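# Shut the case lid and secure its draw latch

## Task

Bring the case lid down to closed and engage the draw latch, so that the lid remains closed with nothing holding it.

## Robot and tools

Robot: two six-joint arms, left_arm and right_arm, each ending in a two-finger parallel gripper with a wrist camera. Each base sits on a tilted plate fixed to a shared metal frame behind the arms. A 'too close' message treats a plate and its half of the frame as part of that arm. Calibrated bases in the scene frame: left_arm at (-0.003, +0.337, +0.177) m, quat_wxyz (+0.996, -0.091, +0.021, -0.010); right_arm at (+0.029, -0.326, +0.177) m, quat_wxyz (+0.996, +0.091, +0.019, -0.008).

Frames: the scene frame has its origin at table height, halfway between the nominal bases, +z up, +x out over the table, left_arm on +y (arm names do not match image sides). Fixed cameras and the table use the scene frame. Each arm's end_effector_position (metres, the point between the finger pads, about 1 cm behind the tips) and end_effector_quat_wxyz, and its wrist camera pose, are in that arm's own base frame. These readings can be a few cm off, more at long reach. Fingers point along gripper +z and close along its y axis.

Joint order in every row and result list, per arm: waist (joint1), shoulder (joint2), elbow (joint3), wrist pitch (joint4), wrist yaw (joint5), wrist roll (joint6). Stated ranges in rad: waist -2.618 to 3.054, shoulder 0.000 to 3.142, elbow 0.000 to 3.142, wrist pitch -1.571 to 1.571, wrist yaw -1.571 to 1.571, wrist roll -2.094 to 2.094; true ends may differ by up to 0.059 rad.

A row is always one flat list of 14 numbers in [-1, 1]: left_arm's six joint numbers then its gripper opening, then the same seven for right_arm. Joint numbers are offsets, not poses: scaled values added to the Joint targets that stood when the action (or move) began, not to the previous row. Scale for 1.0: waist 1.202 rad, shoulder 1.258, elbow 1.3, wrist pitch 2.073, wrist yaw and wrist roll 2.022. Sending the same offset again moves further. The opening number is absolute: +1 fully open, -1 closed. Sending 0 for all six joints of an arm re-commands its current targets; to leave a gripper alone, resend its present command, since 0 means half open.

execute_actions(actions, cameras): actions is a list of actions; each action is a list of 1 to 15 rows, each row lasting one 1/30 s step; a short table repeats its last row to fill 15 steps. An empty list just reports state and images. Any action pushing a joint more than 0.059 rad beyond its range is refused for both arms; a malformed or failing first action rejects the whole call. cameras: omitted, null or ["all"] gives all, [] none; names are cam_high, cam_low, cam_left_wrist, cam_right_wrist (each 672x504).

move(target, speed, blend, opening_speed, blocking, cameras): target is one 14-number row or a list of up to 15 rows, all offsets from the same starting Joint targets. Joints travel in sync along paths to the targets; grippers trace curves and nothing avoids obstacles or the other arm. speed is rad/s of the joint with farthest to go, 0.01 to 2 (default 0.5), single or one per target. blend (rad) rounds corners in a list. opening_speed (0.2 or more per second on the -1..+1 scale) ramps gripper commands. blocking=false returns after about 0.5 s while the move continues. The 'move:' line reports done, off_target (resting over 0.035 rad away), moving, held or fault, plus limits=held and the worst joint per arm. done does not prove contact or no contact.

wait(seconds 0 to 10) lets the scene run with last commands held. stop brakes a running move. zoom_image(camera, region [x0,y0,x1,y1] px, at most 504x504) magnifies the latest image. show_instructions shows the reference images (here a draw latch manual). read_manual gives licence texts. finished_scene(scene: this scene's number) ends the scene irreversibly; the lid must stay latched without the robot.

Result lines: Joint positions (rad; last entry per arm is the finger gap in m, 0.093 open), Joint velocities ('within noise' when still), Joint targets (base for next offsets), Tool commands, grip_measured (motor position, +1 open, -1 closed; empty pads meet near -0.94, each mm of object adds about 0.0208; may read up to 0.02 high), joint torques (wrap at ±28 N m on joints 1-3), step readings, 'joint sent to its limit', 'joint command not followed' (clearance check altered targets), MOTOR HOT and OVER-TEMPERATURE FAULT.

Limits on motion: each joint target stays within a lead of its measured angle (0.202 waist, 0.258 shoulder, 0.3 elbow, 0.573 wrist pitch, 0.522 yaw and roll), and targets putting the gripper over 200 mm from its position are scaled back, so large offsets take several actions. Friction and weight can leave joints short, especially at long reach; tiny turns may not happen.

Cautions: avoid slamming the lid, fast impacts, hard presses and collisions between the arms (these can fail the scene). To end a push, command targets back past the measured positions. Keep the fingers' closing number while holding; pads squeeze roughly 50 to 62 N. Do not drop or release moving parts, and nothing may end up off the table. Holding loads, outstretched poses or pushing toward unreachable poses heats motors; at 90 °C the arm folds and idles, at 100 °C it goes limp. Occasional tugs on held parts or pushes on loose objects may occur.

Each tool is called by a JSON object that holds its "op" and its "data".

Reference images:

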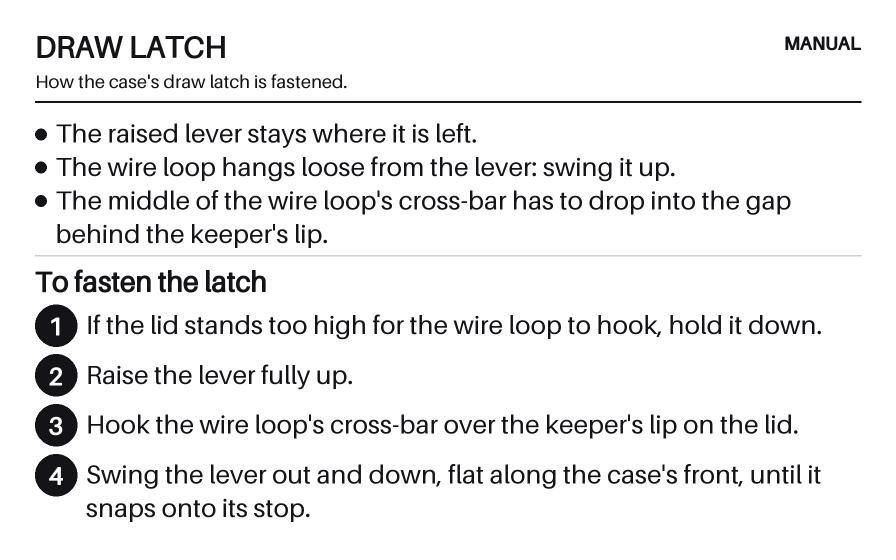

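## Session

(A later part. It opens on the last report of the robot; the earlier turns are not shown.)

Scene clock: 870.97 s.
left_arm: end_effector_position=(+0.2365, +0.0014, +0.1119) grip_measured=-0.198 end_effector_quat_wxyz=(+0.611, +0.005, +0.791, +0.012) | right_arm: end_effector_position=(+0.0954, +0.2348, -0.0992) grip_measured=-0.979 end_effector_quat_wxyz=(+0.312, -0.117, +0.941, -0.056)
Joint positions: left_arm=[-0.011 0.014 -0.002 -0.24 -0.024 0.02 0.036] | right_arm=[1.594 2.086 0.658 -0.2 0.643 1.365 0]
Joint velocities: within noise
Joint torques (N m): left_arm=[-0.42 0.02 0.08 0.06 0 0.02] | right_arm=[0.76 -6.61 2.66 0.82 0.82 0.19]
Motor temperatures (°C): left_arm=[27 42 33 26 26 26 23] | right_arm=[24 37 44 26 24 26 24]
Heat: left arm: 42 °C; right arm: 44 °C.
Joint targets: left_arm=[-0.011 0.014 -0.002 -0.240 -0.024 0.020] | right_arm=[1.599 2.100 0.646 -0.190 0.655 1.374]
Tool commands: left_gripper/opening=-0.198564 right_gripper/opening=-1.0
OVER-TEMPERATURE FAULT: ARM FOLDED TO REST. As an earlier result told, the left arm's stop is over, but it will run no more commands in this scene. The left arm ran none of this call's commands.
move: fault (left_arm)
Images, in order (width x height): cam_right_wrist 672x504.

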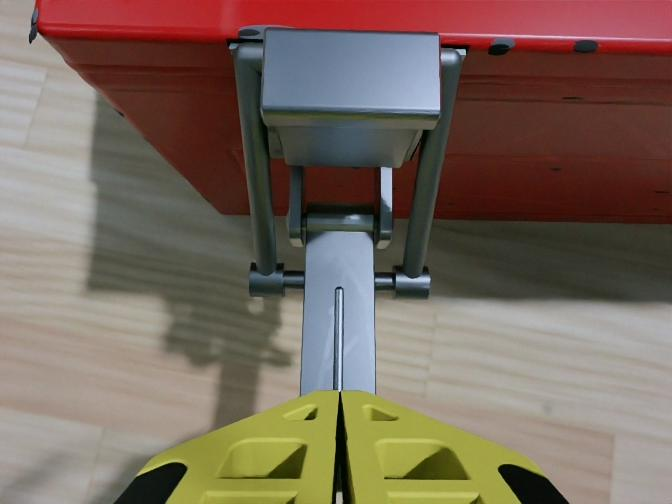

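{"op": "move", "data": {"target": [0, 0, 0, 0, 0, 0, -0.2, 0.0516, 0.1439, -0.0115, 0.0854, 0.0816, 0.0252, -1], "speed": 0.15, "cameras": ["cam_right_wrist"]}}

Scene clock: 891.80 s.
left_arm: end_effector_position=(+0.2365, +0.0014, +0.1119) grip_measured=-0.198 end_effector_quat_wxyz=(+0.611, +0.005, +0.791, +0.012) | right_arm: end_effector_position=(+0.1023, +0.2310, -0.1215) grip_measured=-0.979 end_effector_quat_wxyz=(+0.391, -0.125, +0.910, -0.049)
Joint positions: left_arm=[-0.011 0.014 -0.002 -0.24 -0.024 0.02 0.036] | right_arm=[1.657 2.267 0.642 -0.023 0.808 1.417 0]
Joint velocities: within noise
Joint torques (N m): left_arm=[-0.44 -0.02 0.09 0.07 0 0.02] | right_arm=[0.65 -7.04 1.76 0.78 0.9 0.16]
Motor temperatures (°C): left_arm=[27 41 33 26 26 26 23] | right_arm=[24 36 43 26 25 26 24]
Heat: left arm: 41 °C; right arm: 43 °C.
Joint targets: left_arm=[-0.011 0.014 -0.002 -0.240 -0.024 0.020] | right_arm=[1.661 2.281 0.631 -0.013 0.820 1.426]
Tool commands: left_gripper/opening=-0.198564 right_gripper/opening=-1.0
OVER-TEMPERATURE FAULT: ARM FOLDED TO REST. As an earlier result told, the left arm's stop is over, but it will run no more commands in this scene. The left arm ran none of this call's commands.
move: fault (left_arm)
Images, in order (width x height): cam_right_wrist 672x504.

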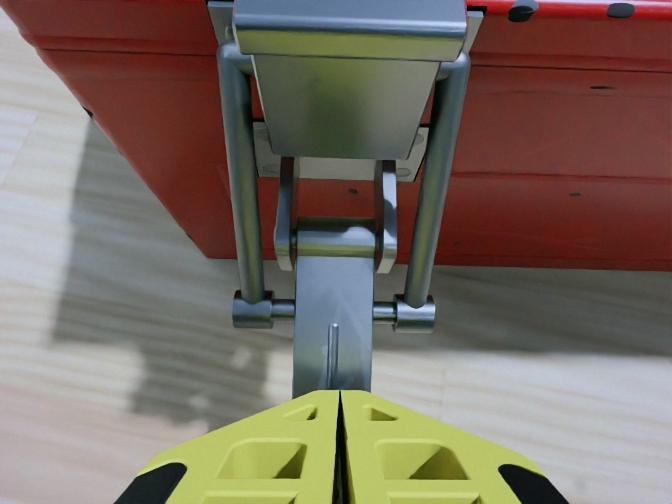

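{"op": "move", "data": {"target": [0, 0, 0, 0, 0, 0, -0.2, 0.0158, 0.1502, 0.0092, 0.0931, 0.0851, -0.0025, -1], "speed": 0.15, "cameras": ["cam_right_wrist", "cam_low"]}}

Scene clock: 896.00 s.
left_arm: end_effector_position=(+0.2365, +0.0014, +0.1119) grip_measured=-0.198 end_effector_quat_wxyz=(+0.611, +0.005, +0.791, +0.012) | right_arm: end_effector_position=(+0.1138, +0.2337, -0.1328) grip_measured=-0.979 end_effector_quat_wxyz=(+0.480, -0.132, +0.867, -0.026)
Joint positions: left_arm=[-0.011 0.014 -0.002 -0.24 -0.024 0.02 0.036] | right_arm=[1.696 2.44 0.641 0.185 1.003 1.417 0]
Joint velocities: within noise
Joint torques (N m): left_arm=[-0.43 -0.01 0.09 0.07 0.01 0.03] | right_arm=[-0.91 -5.83 1.78 0.67 0.74 0.11]
Motor temperatures (°C): left_arm=[27 41 33 26 26 26 23] | right_arm=[24 36 43 26 25 26 24]
Heat: left arm: 41 °C; right arm: 43 °C.
Joint targets: left_arm=[-0.011 0.014 -0.002 -0.240 -0.024 0.020] | right_arm=[1.680 2.470 0.643 0.180 0.992 1.421]
Tool commands: left_gripper/opening=-0.198564 right_gripper/opening=-1.0
OVER-TEMPERATURE FAULT: ARM FOLDED TO REST. As an earlier result told, the left arm's stop is over, but it will run no more commands in this scene. The left arm ran none of this call's commands.
move: fault (left_arm)
Images, in order (width x height): cam_low 672x504, cam_right_wrist 672x504.

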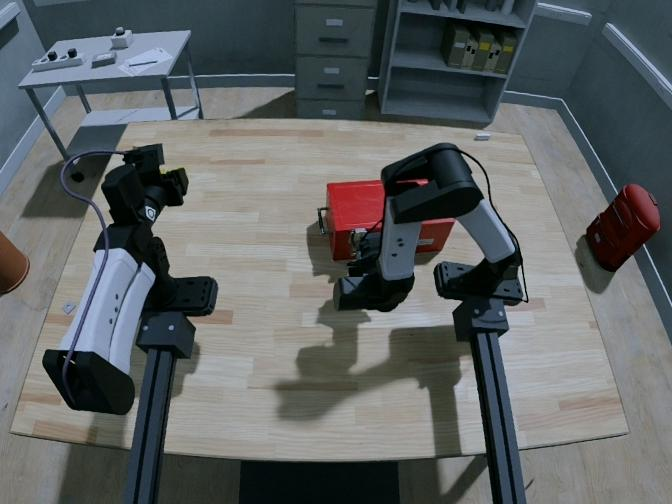

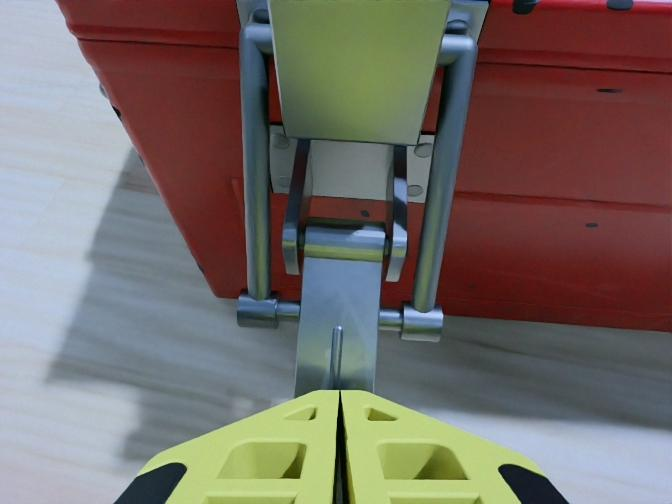

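{"op": "move", "data": {"target": [0, 0, 0, 0, 0, 0, -0.2, -0.04, 0.045, -0.004, 0.07, 0.02, -0.046, -1], "speed": 0.15, "cameras": ["cam_right_wrist", "cam_low"]}}

Scene clock: 900.47 s.
left_arm: end_effector_position=(+0.2365, +0.0014, +0.1119) grip_measured=-0.198 end_effector_quat_wxyz=(+0.611, +0.005, +0.791, +0.012) | right_arm: end_effector_position=(+0.1261, +0.2416, -0.1344) grip_measured=-0.979 end_effector_quat_wxyz=(+0.508, -0.124, +0.852, -0.011)
Joint positions: left_arm=[-0.011 0.014 -0.002 -0.24 -0.024 0.02 0.036] | right_arm=[1.661 2.494 0.641 0.34 1.066 1.338 0]
Joint velocities: within noise
Joint torques (N m): left_arm=[-0.5 -0.01 0.05 0.06 0 0.02] | right_arm=[-1.91 -5.89 1.22 0.74 0.48 -0.05]
Motor temperatures (°C): left_arm=[27 41 33 26 26 26 23] | right_arm=[24 36 43 26 25 26 24]
Heat: left arm: 41 °C; right arm: 43 °C.
Joint targets: left_arm=[-0.011 0.014 -0.002 -0.240 -0.024 0.020] | right_arm=[1.632 2.527 0.638 0.325 1.033 1.328]
Tool commands: left_gripper/opening=-0.198564 right_gripper/opening=-1.0
OVER-TEMPERATURE FAULT: ARM FOLDED TO REST. As an earlier result told, the left arm's stop is over, but it will run no more commands in this scene. The left arm ran none of this call's commands.
move: fault (left_arm)
Images, in order (width x height): cam_low 672x504, cam_right_wrist 672x504.

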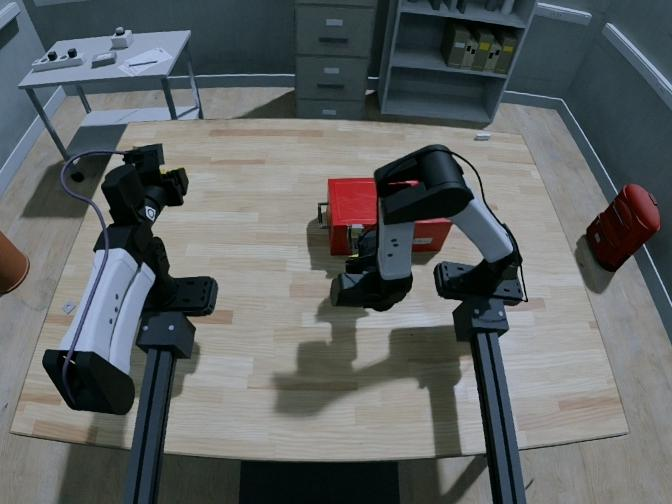

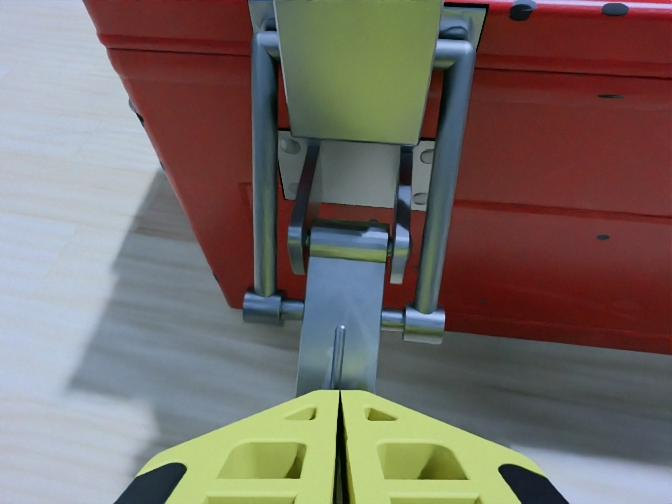

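{"op": "move", "data": {"target": [0, 0, 0, 0, 0, 0, -0.2, 0.0915, -0.0692, 0.0262, -0.0989, 0.0183, 0.0801, -1], "speed": 0.3, "cameras": []}}

{"op": "move", "data": {"target": [0, 0, 0, 0, 0, 0, -0.2, 0, 0, 0, 0, 0, 0, -0.3], "cameras": ["cam_right_wrist", "cam_low"]}}

{"op": "zoom_image", "data": {"camera": "cam_right_wrist", "region": [200, 0, 500, 504]}}

Scene clock: 945.57 s.
left_arm: end_effector_position=(+0.2365, +0.0014, +0.1119) grip_measured=-0.198 end_effector_quat_wxyz=(+0.611, +0.005, +0.791, +0.012) | right_arm: end_effector_position=(+0.1117, +0.2333, -0.1249) grip_measured=-0.979 end_effector_quat_wxyz=(+0.517, -0.136, +0.845, -0.024)
Joint positions: left_arm=[-0.011 0.014 -0.002 -0.24 -0.024 0.02 0.036] | right_arm=[1.738 2.464 0.658 0.132 1.086 1.48 0]
Joint velocities: within noise
Joint torques (N m): left_arm=[-0.49 -0.02 0.06 0.07 0.01 0.02] | right_arm=[0.54 -11.38 2.55 0.44 0.69 0.17]
Motor temperatures (°C): left_arm=[27 40 32 26 26 26 23] | right_arm=[24 35 41 26 24 26 24]
Heat: left arm: 40 °C; right arm: 41 °C.
Joint targets: left_arm=[-0.011 0.014 -0.002 -0.240 -0.024 0.020] | right_arm=[1.742 2.440 0.672 0.120 1.070 1.489]
Tool commands: left_gripper/opening=-0.198564 right_gripper/opening=-1.0
OVER-TEMPERATURE FAULT: ARM FOLDED TO REST. As an earlier result told, the left arm's stop is over, but it will run no more commands in this scene. The left arm ran none of this call's commands.
move: fault (left_arm)
No camera images: "cameras" was empty.

Scene clock: 946.07 s.
left_arm: end_effector_position=(+0.2365, +0.0014, +0.1119) grip_measured=-0.198 end_effector_quat_wxyz=(+0.611, +0.005, +0.791, +0.012) | right_arm: end_effector_position=(+0.1117, +0.2332, -0.1249) grip_measured=-0.302 end_effector_quat_wxyz=(+0.517, -0.136, +0.845, -0.024)
Joint positions: left_arm=[-0.011 0.014 -0.002 -0.24 -0.024 0.02 0.036] | right_arm=[1.738 2.464 0.658 0.132 1.086 1.481 0.031]
Joint velocities: within noise
Joint torques (N m): left_arm=[-0.49 -0.01 0.14 0.07 -0.01 0.03] | right_arm=[0.53 -11.38 2.55 0.46 0.7 0.16]
Motor temperatures (°C): left_arm=[27 40 32 26 26 26 23] | right_arm=[24 35 41 26 24 26 24]
Heat: left arm: 40 °C; right arm: 41 °C.
Joint targets: left_arm=[-0.011 0.014 -0.002 -0.240 -0.024 0.020] | right_arm=[1.742 2.440 0.672 0.120 1.070 1.489]
Tool commands: left_gripper/opening=-0.198564 right_gripper/opening=-0.3
OVER-TEMPERATURE FAULT: ARM FOLDED TO REST. As an earlier result told, the left arm's stop is over, but it will run no more commands in this scene. The left arm ran none of this call's commands.
move: fault (left_arm)
Images, in order (width x height): cam_low 672x504, cam_right_wrist 672x504.

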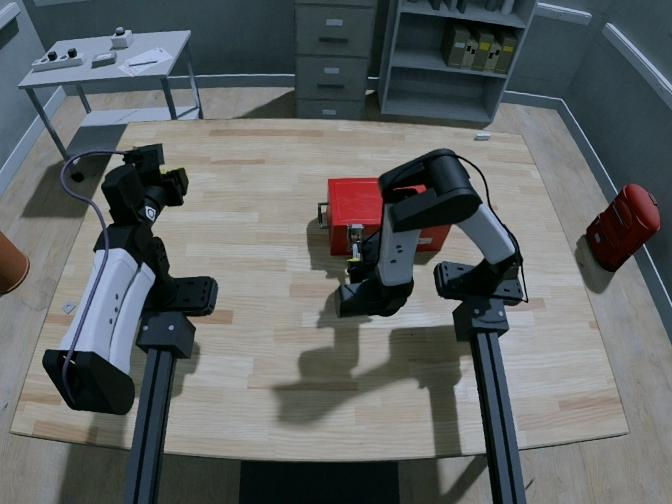

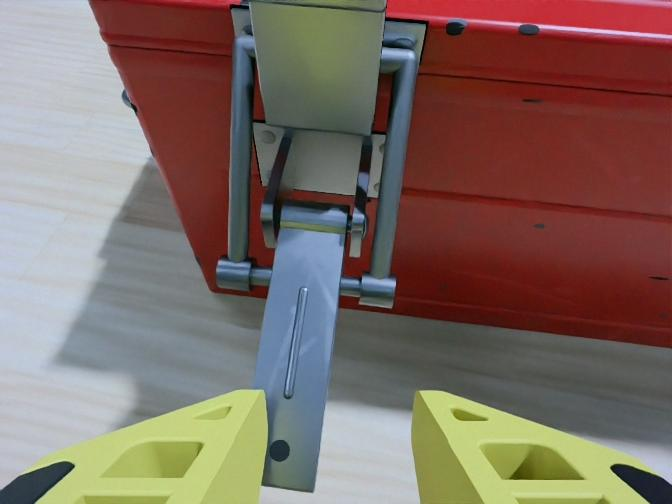

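Scaled by 1.000.

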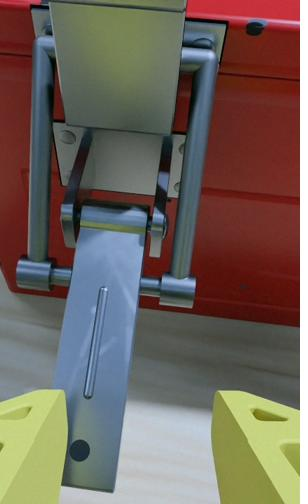

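{"op": "move", "data": {"target": [0, 0, 0, 0, 0, 0, -0.2, 0.04, 0.0676, 0.1908, -0.2508, -0.0247, 0.1785, -0.3], "speed": 0.5, "cameras": ["cam_right_wrist"]}}

Scene clock: 973.97 s.
left_arm: end_effector_position=(+0.2365, +0.0014, +0.1119) grip_measured=-0.198 end_effector_quat_wxyz=(+0.611, +0.005, +0.791, +0.012) | right_arm: end_effector_position=(+0.0948, +0.2458, -0.1230) grip_measured=-0.302 end_effector_quat_wxyz=(+0.514, -0.079, +0.852, -0.060)
Joint positions: left_arm=[-0.011 0.014 -0.002 -0.24 -0.024 0.02 0.036] | right_arm=[1.785 2.509 0.907 -0.389 1.036 1.841 0.031]
Joint velocities: within noise
Joint torques (N m): left_arm=[-0.44 -0.01 0.08 0.07 0 0.04] | right_arm=[0.55 -8.38 3.17 -0.17 0.66 0.17]
Motor temperatures (°C): left_arm=[27 40 32 26 26 26 23] | right_arm=[24 37 41 25 24 26 23]
Heat: left arm: 40 °C; right arm: 41 °C.
Joint targets: left_arm=[-0.011 0.014 -0.002 -0.240 -0.024 0.020] | right_arm=[1.790 2.525 0.920 -0.400 1.020 1.851]
Tool commands: left_gripper/opening=-0.198564 right_gripper/opening=-0.3
OVER-TEMPERATURE FAULT: ARM FOLDED TO REST. As an earlier result told, the left arm's stop is over, but it will run no more commands in this scene. The left arm ran none of this call's commands.
move: fault (left_arm)
Images, in order (width x height): cam_right_wrist 672x504.

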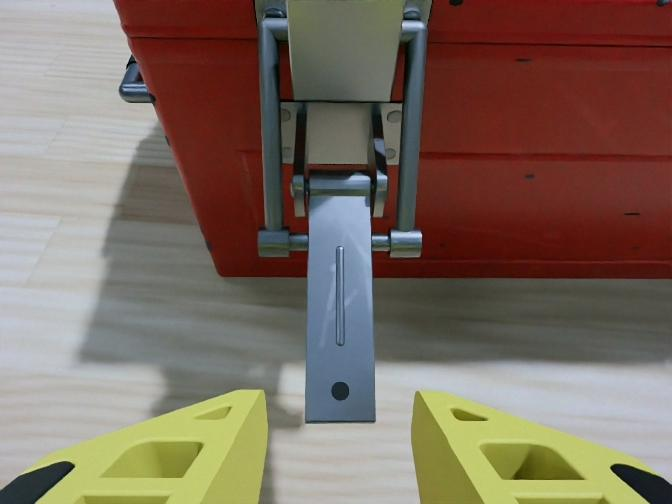

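{"op": "move", "data": {"target": [0, 0, 0, 0, 0, 0, -0.2, -0.0799, 0.0254, -0.0562, 0.1109, 0.0124, -0.0796, -0.3], "speed": 0.3, "cameras": ["cam_right_wrist"]}}

Scene clock: 983.80 s.
left_arm: end_effector_position=(+0.2365, +0.0014, +0.1119) grip_measured=-0.198 end_effector_quat_wxyz=(+0.611, +0.005, +0.791, +0.012) | right_arm: end_effector_position=(+0.1152, +0.2399, -0.1404) grip_measured=-0.302 end_effector_quat_wxyz=(+0.502, -0.073, +0.859, -0.064)
Joint positions: left_arm=[-0.011 0.014 -0.002 -0.24 -0.024 0.02 0.036] | right_arm=[1.699 2.541 0.856 -0.181 1.036 1.699 0.031]
Joint velocities: within noise
Joint torques (N m): left_arm=[-0.46 -0.01 0.06 0.08 0 0.02] | right_arm=[-0.06 -8.34 1.16 0.29 0.95 0.05]
Motor temperatures (°C): left_arm=[27 39 32 26 26 26 23] | right_arm=[24 37 41 25 24 26 23]
Heat: left arm: 39 °C; right arm: 41 °C.
Joint targets: left_arm=[-0.011 0.014 -0.002 -0.240 -0.024 0.020] | right_arm=[1.694 2.557 0.846 -0.170 1.045 1.690]
Tool commands: left_gripper/opening=-0.198564 right_gripper/opening=-0.3
OVER-TEMPERATURE FAULT: ARM FOLDED TO REST. As an earlier result told, the left arm's stop is over, but it will run no more commands in this scene. The left arm ran none of this call's commands.
move: fault (left_arm)
Images, in order (width x height): cam_right_wrist 672x504.

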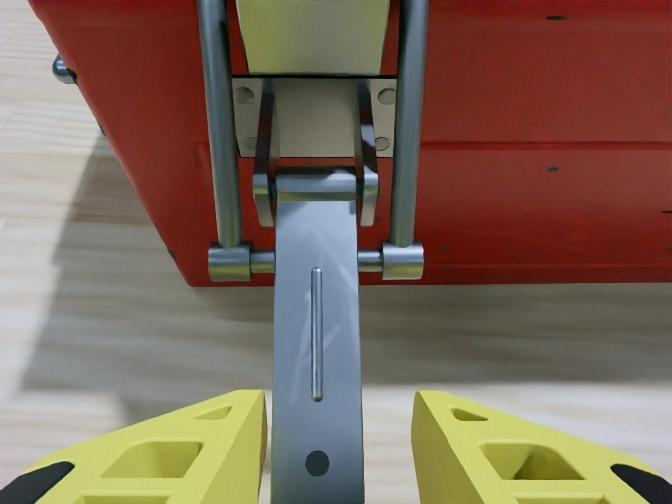

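{"op": "move", "data": {"target": [0, 0, 0, 0, 0, 0, -0.2, 0, 0.002, 0.0315, -0.0193, 0.008, 0, -0.3], "speed": 0.2, "cameras": ["cam_right_wrist"]}}

Scene clock: 988.63 s.
left_arm: end_effector_position=(+0.2365, +0.0014, +0.1119) grip_measured=-0.198 end_effector_quat_wxyz=(+0.611, +0.005, +0.791, +0.012) | right_arm: end_effector_position=(+0.1157, +0.2456, -0.1379) grip_measured=-0.302 end_effector_quat_wxyz=(+0.508, -0.074, +0.856, -0.062)
Joint positions: left_arm=[-0.011 0.014 -0.002 -0.24 -0.024 0.02 0.036] | right_arm=[1.699 2.541 0.875 -0.198 1.05 1.698 0.031]
Joint velocities: within noise
Joint torques (N m): left_arm=[-0.44 -0.03 0.08 0.06 0 0.03] | right_arm=[-0.06 -8.2 2.95 0.02 0.97 0]
Motor temperatures (°C): left_arm=[27 39 32 26 26 26 23] | right_arm=[24 37 41 25 25 26 23]
Heat: left arm: 39 °C; right arm: 41 °C.
Joint targets: left_arm=[-0.011 0.014 -0.002 -0.240 -0.024 0.020] | right_arm=[1.694 2.559 0.887 -0.210 1.061 1.689]
Tool commands: left_gripper/opening=-0.198564 right_gripper/opening=-0.3
OVER-TEMPERATURE FAULT: ARM FOLDED TO REST. As an earlier result told, the left arm's stop is over, but it will run no more commands in this scene. The left arm ran none of this call's commands.
move: fault (left_arm)
Images, in order (width x height): cam_right_wrist 672x504.

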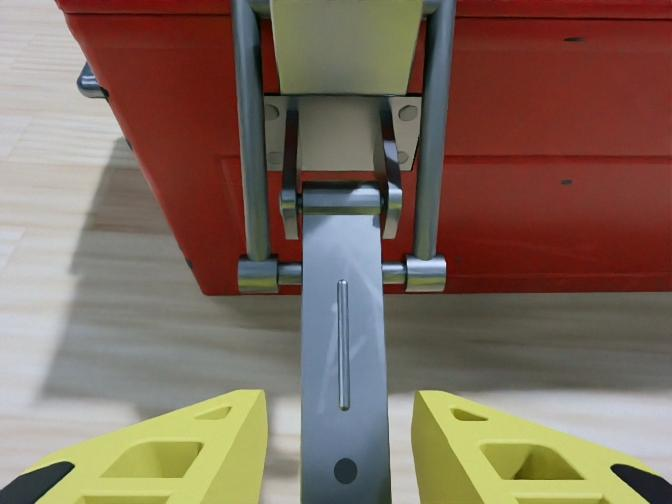

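{"op": "move", "data": {"target": [0, 0, 0, 0, 0, 0, -0.2, 0, 0, 0, 0, 0, 0, -0.8], "opening_speed": 0.8, "cameras": ["cam_right_wrist"]}}

Scene clock: 992.00 s.
left_arm: end_effector_position=(+0.2365, +0.0014, +0.1119) grip_measured=-0.198 end_effector_quat_wxyz=(+0.611, +0.005, +0.791, +0.012) | right_arm: end_effector_position=(+0.1159, +0.2447, -0.1377) grip_measured=-0.728 end_effector_quat_wxyz=(+0.508, -0.077, +0.855, -0.066)
Joint positions: left_arm=[-0.011 0.014 -0.002 -0.24 -0.024 0.02 0.036] | right_arm=[1.699 2.542 0.875 -0.203 1.051 1.692 0.01]
Joint velocities: within noise
Joint torques (N m): left_arm=[-0.46 -0.02 0.09 0.07 0.01 0.02] | right_arm=[-0.08 -8.32 2.93 0.09 0.96 0.06]
Motor temperatures (°C): left_arm=[27 39 32 26 26 26 23] | right_arm=[24 37 40 25 25 26 23]
Heat: left arm: 39 °C; right arm: 40 °C.
Joint targets: left_arm=[-0.011 0.014 -0.002 -0.240 -0.024 0.020] | right_arm=[1.694 2.559 0.887 -0.210 1.061 1.690]
Tool commands: left_gripper/opening=-0.198564 right_gripper/opening=-0.8
OVER-TEMPERATURE FAULT: ARM FOLDED TO REST. As an earlier result told, the left arm's stop is over, but it will run no more commands in this scene. The left arm ran none of this call's commands.
move: fault (left_arm)
Images, in order (width x height): cam_right_wrist 672x504.

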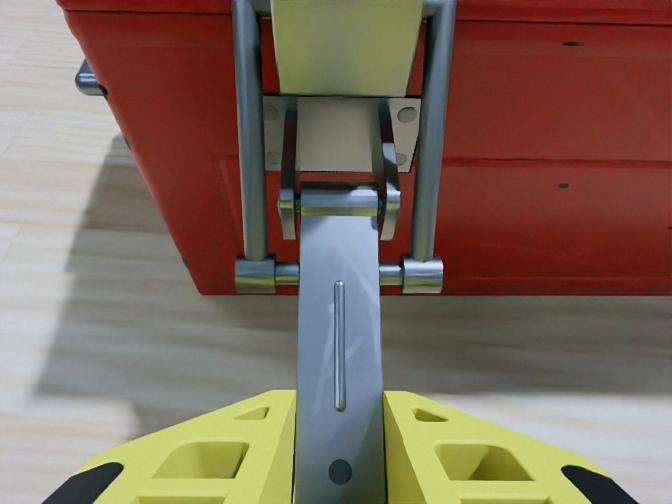

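{"op": "move", "data": {"target": [[0, 0, 0, 0, 0, 0, -0.2, -0.0291, 0.0318, -0.0362, 0.0738, 0.0084, -0.0371, -0.8], [0, 0, 0, 0, 0, 0, -0.2, -0.0657, 0.0525, -0.0492, 0.1331, 0.0129, -0.0791, -0.8]], "speed": 0.15, "blend": 0.02, "cameras": ["cam_right_wrist"]}}

Scene clock: 1004.37 s.
left_arm: end_effector_position=(+0.2365, +0.0014, +0.1119) grip_measured=-0.198 end_effector_quat_wxyz=(+0.611, +0.005, +0.791, +0.012) | right_arm: end_effector_position=(+0.1353, +0.2480, -0.1441) grip_measured=-0.728 end_effector_quat_wxyz=(+0.538, -0.075, +0.838, -0.046)
Joint positions: left_arm=[-0.011 0.014 -0.002 -0.24 -0.024 0.02 0.036] | right_arm=[1.642 2.593 0.836 0.041 1.136 1.557 0.01]
Joint velocities: within noise
Joint torques (N m): left_arm=[-0.46 -0.01 0.1 0.06 0 0.03] | right_arm=[-1.7 -6.87 0.81 0.8 0.36 -0.13]
Motor temperatures (°C): left_arm=[27 39 31 26 26 26 23] | right_arm=[24 37 40 25 25 26 24]
Heat: left arm: 39 °C; right arm: 40 °C.
Joint targets: left_arm=[-0.011 0.014 -0.002 -0.240 -0.024 0.020] | right_arm=[1.615 2.625 0.824 0.066 1.087 1.530]
Tool commands: left_gripper/opening=-0.198564 right_gripper/opening=-0.8
OVER-TEMPERATURE FAULT: ARM FOLDED TO REST. As an earlier result told, the left arm's stop is over, but it will run no more commands in this scene. The left arm ran none of this call's commands.
move: fault (left_arm), off_target (right_arm); right_arm: the wrist yaw is farthest, 0.048 rad from its target
Images, in order (width x height): cam_right_wrist 672x504.

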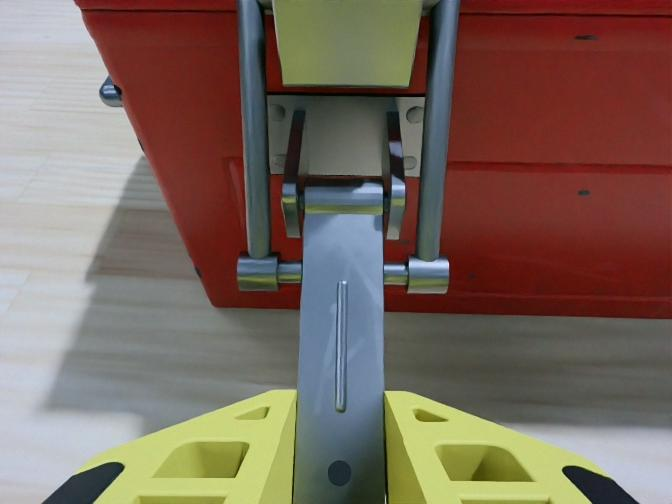

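{"op": "move", "data": {"target": [0, 0, 0, 0, 0, 0, -0.2, 0.0175, 0.0874, 0.0492, 0.0381, 0.0262, 0.0134, -0.9], "speed": 0.12, "cameras": ["cam_right_wrist"]}}

Scene clock: 1018.77 s.
left_arm: end_effector_position=(+0.2365, +0.0014, +0.1119) grip_measured=-0.198 end_effector_quat_wxyz=(+0.611, +0.005, +0.791, +0.012) | right_arm: end_effector_position=(+0.1411, +0.2478, -0.1507) grip_measured=-0.728 end_effector_quat_wxyz=(+0.587, -0.076, +0.805, -0.038)
Joint positions: left_arm=[-0.011 0.014 -0.002 -0.24 -0.024 0.02 0.036] | right_arm=[1.649 2.699 0.872 0.11 1.253 1.566 0.01]
Joint velocities: within noise
Joint torques (N m): left_arm=[-0.46 -0.02 0.06 0.06 0 0.02] | right_arm=[-0.59 -6.64 2.55 0.93 -0.33 -0.01]
Motor temperatures (°C): left_arm=[27 39 31 25 26 26 23] | right_arm=[24 36 40 25 24 26 25]
Heat: left arm: 39 °C; right arm: 40 °C.
Joint targets: left_arm=[-0.011 0.014 -0.002 -0.240 -0.024 0.020] | right_arm=[1.636 2.735 0.887 0.145 1.140 1.557]
Tool commands: left_gripper/opening=-0.198564 right_gripper/opening=-0.9
OVER-TEMPERATURE FAULT: ARM FOLDED TO REST. As an earlier result told, the left arm's stop is over, but it will run no more commands in this scene. The left arm ran none of this call's commands.
move: fault (left_arm), off_target (right_arm); right_arm: the wrist yaw is farthest, 0.113 rad from its target
Images, in order (width x height): cam_right_wrist 672x504.

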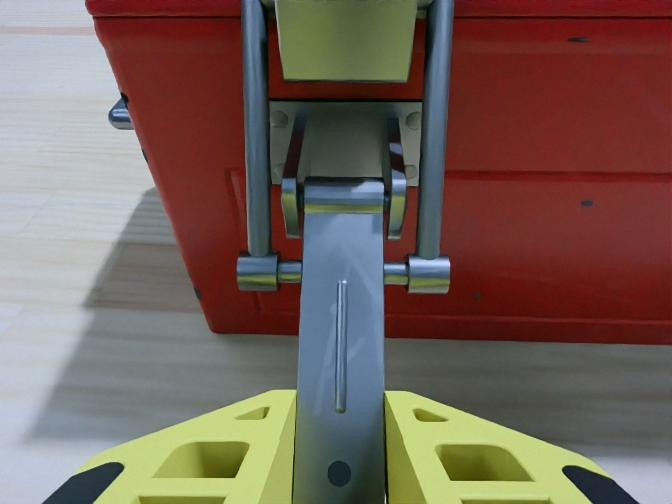

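{"op": "move", "data": {"target": [0, 0, 0, 0, 0, 0, -0.2, 0, 0, 0, 0, -0.1, 0, -0.9], "speed": 0.12, "cameras": ["cam_right_wrist", "cam_low"]}}

Scene clock: 1028.63 s.
left_arm: end_effector_position=(+0.2365, +0.0014, +0.1119) grip_measured=-0.198 end_effector_quat_wxyz=(+0.611, +0.005, +0.791, +0.012) | right_arm: end_effector_position=(+0.1409, +0.2474, -0.1522) grip_measured=-0.728 end_effector_quat_wxyz=(+0.583, -0.076, +0.808, -0.038)
Joint positions: left_arm=[-0.011 0.014 -0.002 -0.24 -0.024 0.02 0.036] | right_arm=[1.648 2.699 0.872 0.11 1.245 1.566 0.01]
Joint velocities: within noise
Joint torques (N m): left_arm=[-0.47 -0.01 0.06 0.08 0 0.03] | right_arm=[-0.51 -6.67 2.56 0.91 -2.44 -0.01]
Motor temperatures (°C): left_arm=[27 39 31 25 26 26 23] | right_arm=[24 36 40 25 25 26 25]
Heat: left arm: 39 °C; right arm: 40 °C.
Joint targets: left_arm=[-0.011 0.014 -0.002 -0.240 -0.024 0.020] | right_arm=[1.636 2.735 0.887 0.145 0.938 1.557]
Tool commands: left_gripper/opening=-0.198564 right_gripper/opening=-0.9
OVER-TEMPERATURE FAULT: ARM FOLDED TO REST. As an earlier result told, the left arm's stop is over, but it will run no more commands in this scene. The left arm ran none of this call's commands.
move: fault (left_arm), off_target (right_arm); right_arm: the wrist yaw is farthest, 0.307 rad from its target
Images, in order (width x height): cam_low 672x504, cam_right_wrist 672x504.

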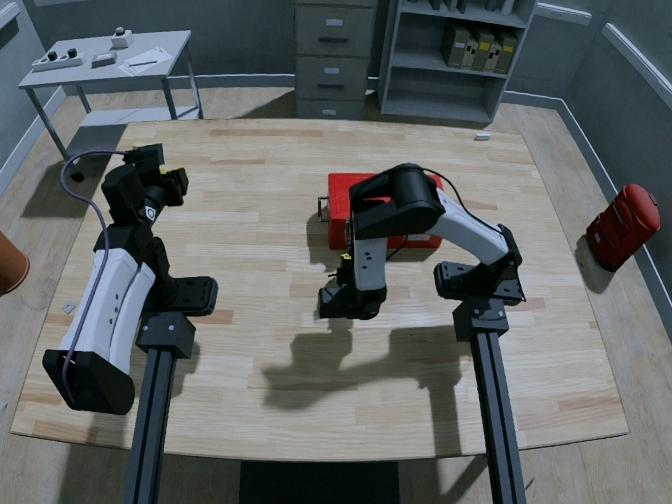

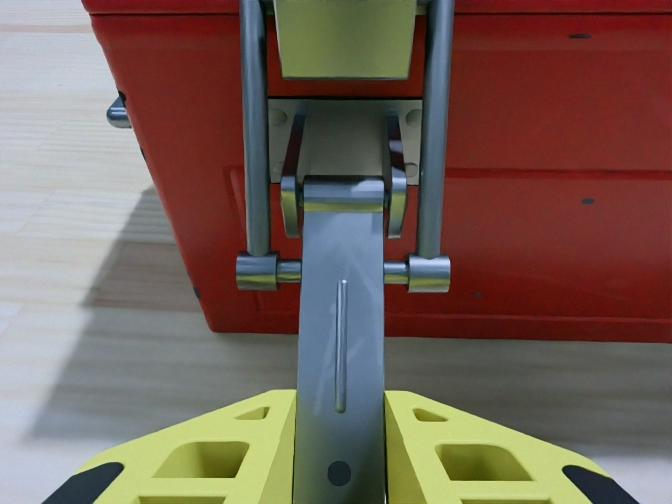

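{"op": "move", "data": {"target": [[0, 0, 0, 0, 0, 0, -0.2, 0, 0, 0, 0, 0.144, 0, -0.9], [0, 0, 0, 0, 0, 0, -0.2, 0, 0, 0, 0, 0.144, 0, -0.3], [0, 0, 0, 0, 0, 0, -0.2, 0.1098, -0.0238, 0.0677, -0.2147, 0.1296, 0.1622, -0.3], [0, 0, 0, 0, 0, 0, -0.2, -0.0923, -0.3696, -0.0746, -0.1471, -0.1053, -0.0776, -0.3]], "speed": 0.5, "cameras": ["cam_right_wrist"]}}

Scene clock: 1065.93 s.
left_arm: end_effector_position=(+0.2365, +0.0014, +0.1119) grip_measured=-0.198 end_effector_quat_wxyz=(+0.611, +0.005, +0.791, +0.012) | right_arm: end_effector_position=(+0.1245, +0.2527, -0.1246) grip_measured=-0.302 end_effector_quat_wxyz=(+0.356, -0.071, +0.929, -0.076)
Joint positions: left_arm=[-0.011 0.014 -0.002 -0.24 -0.024 0.02 0.036] | right_arm=[1.528 2.291 0.805 -0.17 0.741 1.409 0.031]
Joint velocities: within noise
Joint torques (N m): left_arm=[-0.44 -0.02 0.12 0.07 0 0.03] | right_arm=[0.32 -11.59 2.17 0.77 0.56 0.03]
Motor temperatures (°C): left_arm=[27 38 31 25 26 26 23] | right_arm=[24 36 39 25 31 26 25]
Heat: left arm: 38 °C; right arm: 39 °C.
Joint targets: left_arm=[-0.011 0.014 -0.002 -0.240 -0.024 0.020] | right_arm=[1.525 2.270 0.791 -0.160 0.725 1.400]
Tool commands: left_gripper/opening=-0.198564 right_gripper/opening=-0.3
OVER-TEMPERATURE FAULT: ARM FOLDED TO REST. As an earlier result told, the left arm's stop is over, but it will run no more commands in this scene. The left arm ran none of this call's commands.
move: fault (left_arm); target 2's new numbers were sent with right_arm's wrist yaw 0.039 rad from that target
Images, in order (width x height): cam_right_wrist 672x504.

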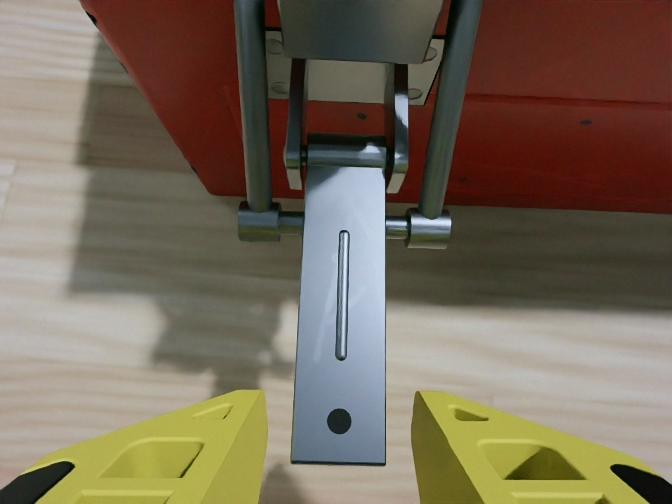

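{"op": "move", "data": {"target": [[0, 0, 0, 0, 0, 0, -0.2, -0.03, -0.012, -0.0123, 0.0198, 0, -0.0247, -0.3]], "speed": 0.2, "cameras": ["cam_right_wrist"]}}

Scene clock: 1074.83 s.
left_arm: end_effector_position=(+0.2365, +0.0014, +0.1119) grip_measured=-0.198 end_effector_quat_wxyz=(+0.611, +0.005, +0.791, +0.012) | right_arm: end_effector_position=(+0.1331, +0.2512, -0.1239) grip_measured=-0.302 end_effector_quat_wxyz=(+0.354, -0.072, +0.929, -0.075)
Joint positions: left_arm=[-0.011 0.014 -0.002 -0.24 -0.024 0.02 0.036] | right_arm=[1.494 2.28 0.787 -0.128 0.74 1.359 0.031]
Joint velocities: within noise
Joint torques (N m): left_arm=[-0.44 -0.01 0.08 0.06 0 0.02] | right_arm=[0.2 -11.99 2.33 0.87 0.55 -0.04]
Motor temperatures (°C): left_arm=[27 38 31 25 26 26 23] | right_arm=[24 37 39 25 29 26 25]
Heat: left arm: 38 °C; right arm: 39 °C.
Joint targets: left_arm=[-0.011 0.014 -0.002 -0.240 -0.024 0.020] | right_arm=[1.489 2.255 0.775 -0.119 0.725 1.350]
Tool commands: left_gripper/opening=-0.198564 right_gripper/opening=-0.3
OVER-TEMPERATURE FAULT: ARM FOLDED TO REST. As an earlier result told, the left arm's stop is over, but it will run no more commands in this scene. The left arm ran none of this call's commands.
move: fault (left_arm)
Images, in order (width x height): cam_right_wrist 672x504.

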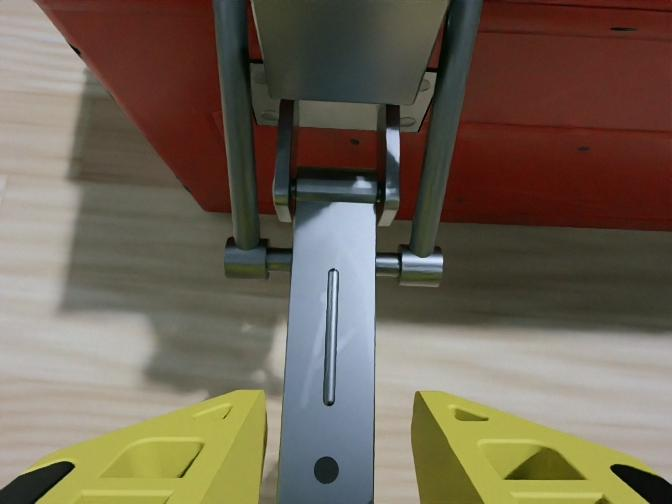

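{"op": "move", "data": {"target": [0, 0, 0, 0, 0, 0, -0.2, 0, 0, 0, 0, 0, 0, -0.95], "opening_speed": 1, "cameras": ["cam_right_wrist"]}}

Scene clock: 1077.27 s.
left_arm: end_effector_position=(+0.2365, +0.0014, +0.1119) grip_measured=-0.198 end_effector_quat_wxyz=(+0.611, +0.005, +0.791, +0.012) | right_arm: end_effector_position=(+0.1330, +0.2532, -0.1244) grip_measured=-0.726 end_effector_quat_wxyz=(+0.354, -0.069, +0.930, -0.070)
Joint positions: left_arm=[-0.011 0.014 -0.002 -0.24 -0.024 0.02 0.036] | right_arm=[1.494 2.28 0.786 -0.117 0.737 1.361 0.01]
Joint velocities: within noise
Joint torques (N m): left_arm=[-0.49 0.02 0.06 0.08 0.01 0.03] | right_arm=[0.24 -12 2.37 0.74 0.58 -0.03]
Motor temperatures (°C): left_arm=[27 38 31 25 26 26 23] | right_arm=[24 37 39 25 29 26 24]
Heat: left arm: 38 °C; right arm: 39 °C.
Joint targets: left_arm=[-0.011 0.014 -0.002 -0.240 -0.024 0.020] | right_arm=[1.489 2.255 0.775 -0.119 0.725 1.350]
Tool commands: left_gripper/opening=-0.198564 right_gripper/opening=-0.95
OVER-TEMPERATURE FAULT: ARM FOLDED TO REST. As an earlier result told, the left arm's stop is over, but it will run no more commands in this scene. The left arm ran none of this call's commands.
move: fault (left_arm)
Images, in order (width x height): cam_right_wrist 672x504.

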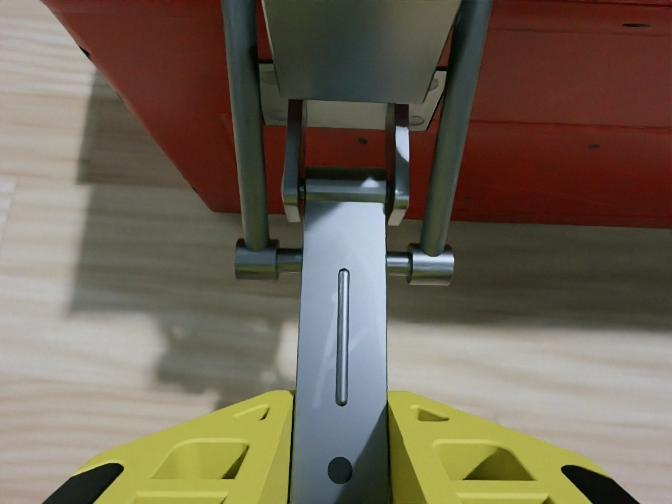

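{"op": "move", "data": {"target": [[0, 0, 0, 0, 0, 0, -0.2, 0.0125, 0.1455, 0.0185, 0.0815, 0.0445, 0, -0.95], [0, 0, 0, 0, 0, 0, -0.2, 0.0308, 0.2615, 0.0346, 0.1491, 0.1014, 0.0025, -0.95]], "speed": 0.15, "blend": 0.03, "cameras": ["cam_right_wrist"]}}

Scene clock: 1093.37 s.
left_arm: end_effector_position=(+0.2365, +0.0014, +0.1119) grip_measured=-0.198 end_effector_quat_wxyz=(+0.611, +0.005, +0.791, +0.012) | right_arm: end_effector_position=(+0.1488, +0.2498, -0.1553) grip_measured=-0.726 end_effector_quat_wxyz=(+0.477, -0.073, +0.874, -0.057)
Joint positions: left_arm=[-0.011 0.014 -0.002 -0.24 -0.024 0.02 0.036] | right_arm=[1.543 2.548 0.805 0.16 1.001 1.383 0.01]
Joint velocities: within noise
Joint torques (N m): left_arm=[-0.43 -0.02 0.08 0.07 0.01 0.02] | right_arm=[-0.72 -6.43 3.14 1.13 0.03 -0.18]
Motor temperatures (°C): left_arm=[27 37 31 25 26 26 23] | right_arm=[24 39 39 25 28 26 25]
Heat: left arm: 37 °C; right arm: 39 °C.
Joint targets: left_arm=[-0.011 0.014 -0.002 -0.240 -0.024 0.020] | right_arm=[1.526 2.584 0.820 0.190 0.930 1.355]
Tool commands: left_gripper/opening=-0.198564 right_gripper/opening=-0.95
OVER-TEMPERATURE FAULT: ARM FOLDED TO REST. As an earlier result told, the left arm's stop is over, but it will run no more commands in this scene. The left arm ran none of this call's commands.
move: fault (left_arm), off_target (right_arm); right_arm: the wrist yaw is farthest, 0.071 rad from its target
Images, in order (width x height): cam_right_wrist 672x504.

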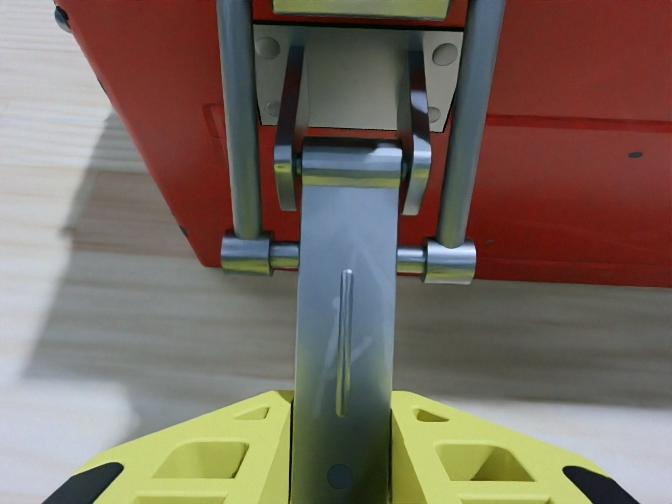

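{"op": "move", "data": {"target": [0, 0, 0, 0, 0, 0, -0.2, 0.007, 0.1, 0.025, 0.06, 0.02, -0.008, -0.95], "speed": 0.12, "cameras": ["cam_right_wrist"]}}

Scene clock: 1105.40 s.
left_arm: end_effector_position=(+0.2365, +0.0014, +0.1119) grip_measured=-0.198 end_effector_quat_wxyz=(+0.611, +0.005, +0.791, +0.012) | right_arm: end_effector_position=(+0.1575, +0.2509, -0.1629) grip_measured=-0.726 end_effector_quat_wxyz=(+0.535, -0.069, +0.841, -0.047)
Joint positions: left_arm=[-0.011 0.014 -0.002 -0.24 -0.024 0.02 0.036] | right_arm=[1.552 2.666 0.834 0.292 1.134 1.367 0.01]
Joint velocities: within noise
Joint torques (N m): left_arm=[-0.42 0.01 0.1 0.07 0 0.03] | right_arm=[-0.76 -6.01 2.93 1.13 -0.94 -0.19]
Motor temperatures (°C): left_arm=[27 37 31 25 26 26 23] | right_arm=[24 37 39 25 27 26 25]
Heat: left arm: 37 °C; right arm: 39 °C.
Joint targets: left_arm=[-0.011 0.014 -0.002 -0.240 -0.024 0.020] | right_arm=[1.534 2.710 0.852 0.315 0.971 1.338]
Tool commands: left_gripper/opening=-0.198564 right_gripper/opening=-0.95
OVER-TEMPERATURE FAULT: ARM FOLDED TO REST. As an earlier result told, the left arm's stop is over, but it will run no more commands in this scene. The left arm ran none of this call's commands.
move: fault (left_arm), off_target (right_arm); right_arm: the wrist yaw is farthest, 0.164 rad from its target
Images, in order (width x height): cam_right_wrist 672x504.

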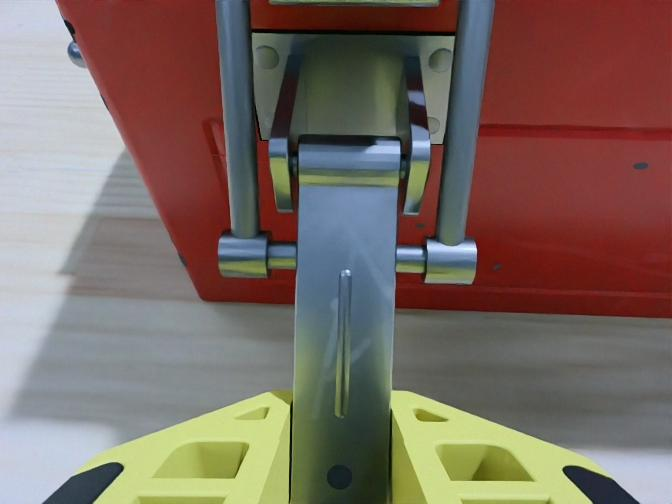

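{"op": "move", "data": {"target": [0, 0, 0, 0, 0, 0, -0.2, 0.0, 0.06, 0.02, 0.04, 0.0, -0.01, -0.95], "speed": 0.12, "cameras": ["cam_right_wrist", "cam_low"]}}

Scene clock: 1109.13 s.
left_arm: end_effector_position=(+0.2365, +0.0014, +0.1119) grip_measured=-0.198 end_effector_quat_wxyz=(+0.611, +0.005, +0.791, +0.012) | right_arm: end_effector_position=(+0.1623, +0.2503, -0.1679) grip_measured=-0.726 end_effector_quat_wxyz=(+0.566, -0.069, +0.820, -0.044)
Joint positions: left_arm=[-0.011 0.014 -0.002 -0.24 -0.024 0.02 0.036] | right_arm=[1.551 2.737 0.855 0.378 1.207 1.338 0.01]
Joint velocities: within noise
Joint torques (N m): left_arm=[-0.44 -0.01 0.08 0.06 0.01 0.02] | right_arm=[-0.62 -5.87 3.07 1.15 -1.72 -0.06]
Motor temperatures (°C): left_arm=[27 37 30 25 26 26 23] | right_arm=[24 37 39 25 27 26 25]
Heat: left arm: 37 °C; right arm: 39 °C.
Joint targets: left_arm=[-0.011 0.014 -0.002 -0.240 -0.024 0.020] | right_arm=[1.534 2.785 0.878 0.397 0.971 1.318]
Tool commands: left_gripper/opening=-0.198564 right_gripper/opening=-0.95
OVER-TEMPERATURE FAULT: ARM FOLDED TO REST. As an earlier result told, the left arm's stop is over, but it will run no more commands in this scene. The left arm ran none of this call's commands.
move: fault (left_arm), off_target (right_arm); right_arm: the wrist yaw is farthest, 0.236 rad from its target
Images, in order (width x height): cam_low 672x504, cam_right_wrist 672x504.

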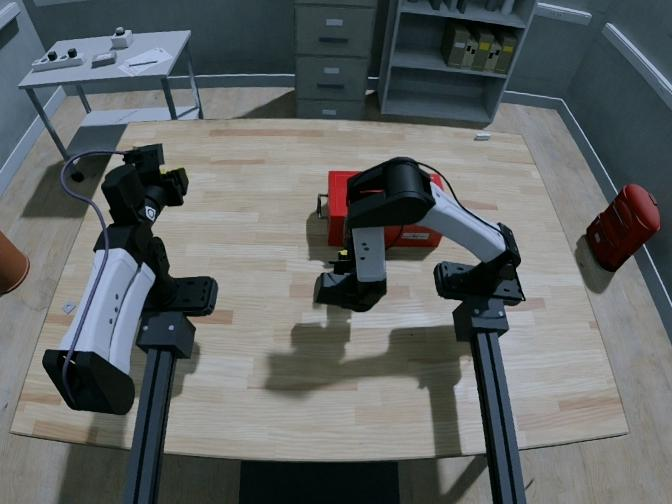

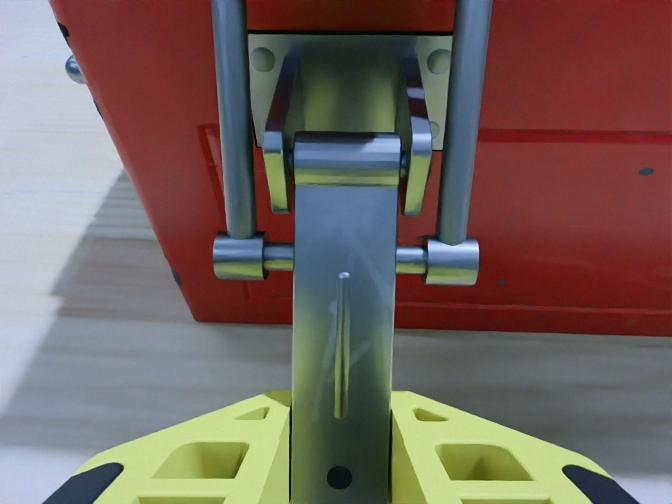

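{"op": "move", "data": {"target": [0, 0, 0, 0, 0, 0, -0.2, 0.0, 0.05, 0.017, 0.035, -0.03, -0.01, -0.95], "speed": 0.12, "cameras": ["cam_right_wrist"]}}

Scene clock: 1113.63 s.
left_arm: end_effector_position=(+0.2365, +0.0014, +0.1119) grip_measured=-0.198 end_effector_quat_wxyz=(+0.611, +0.005, +0.791, +0.012) | right_arm: end_effector_position=(+0.1670, +0.2509, -0.1734) grip_measured=-0.726 end_effector_quat_wxyz=(+0.583, -0.065, +0.809, -0.041)
Joint positions: left_arm=[-0.011 0.014 -0.002 -0.24 -0.024 0.02 0.036] | right_arm=[1.542 2.79 0.873 0.46 1.246 1.3 0.01]
Joint velocities: within noise
Joint torques (N m): left_arm=[-0.46 -0.02 0.06 0.07 0 0.01] | right_arm=[0.05 -4.7 3.22 1.09 -2.78 0.07]
Motor temperatures (°C): left_arm=[27 37 30 25 26 26 23] | right_arm=[24 37 39 25 28 26 25]
Heat: left arm: 37 °C; right arm: 39 °C.
Joint targets: left_arm=[-0.011 0.014 -0.002 -0.240 -0.024 0.020] | right_arm=[1.534 2.848 0.900 0.470 0.910 1.298]
Tool commands: left_gripper/opening=-0.198564 right_gripper/opening=-0.95
OVER-TEMPERATURE FAULT: ARM FOLDED TO REST. As an earlier result told, the left arm's stop is over, but it will run no more commands in this scene. The left arm ran none of this call's commands.
move: fault (left_arm), off_target (right_arm); right_arm: the wrist yaw is farthest, 0.335 rad from its target
Images, in order (width x height): cam_right_wrist 672x504.

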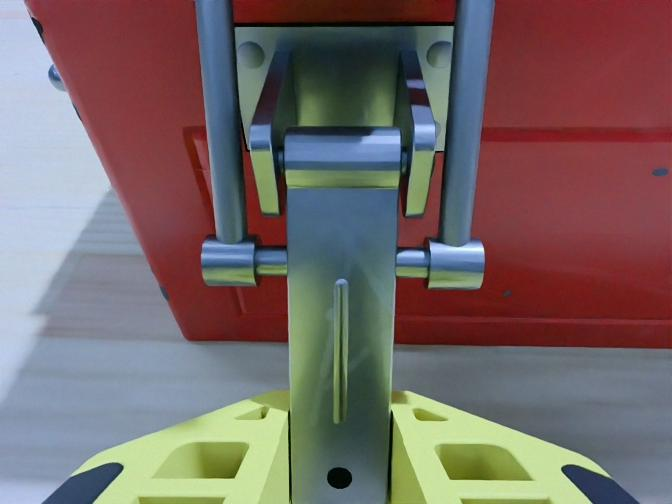

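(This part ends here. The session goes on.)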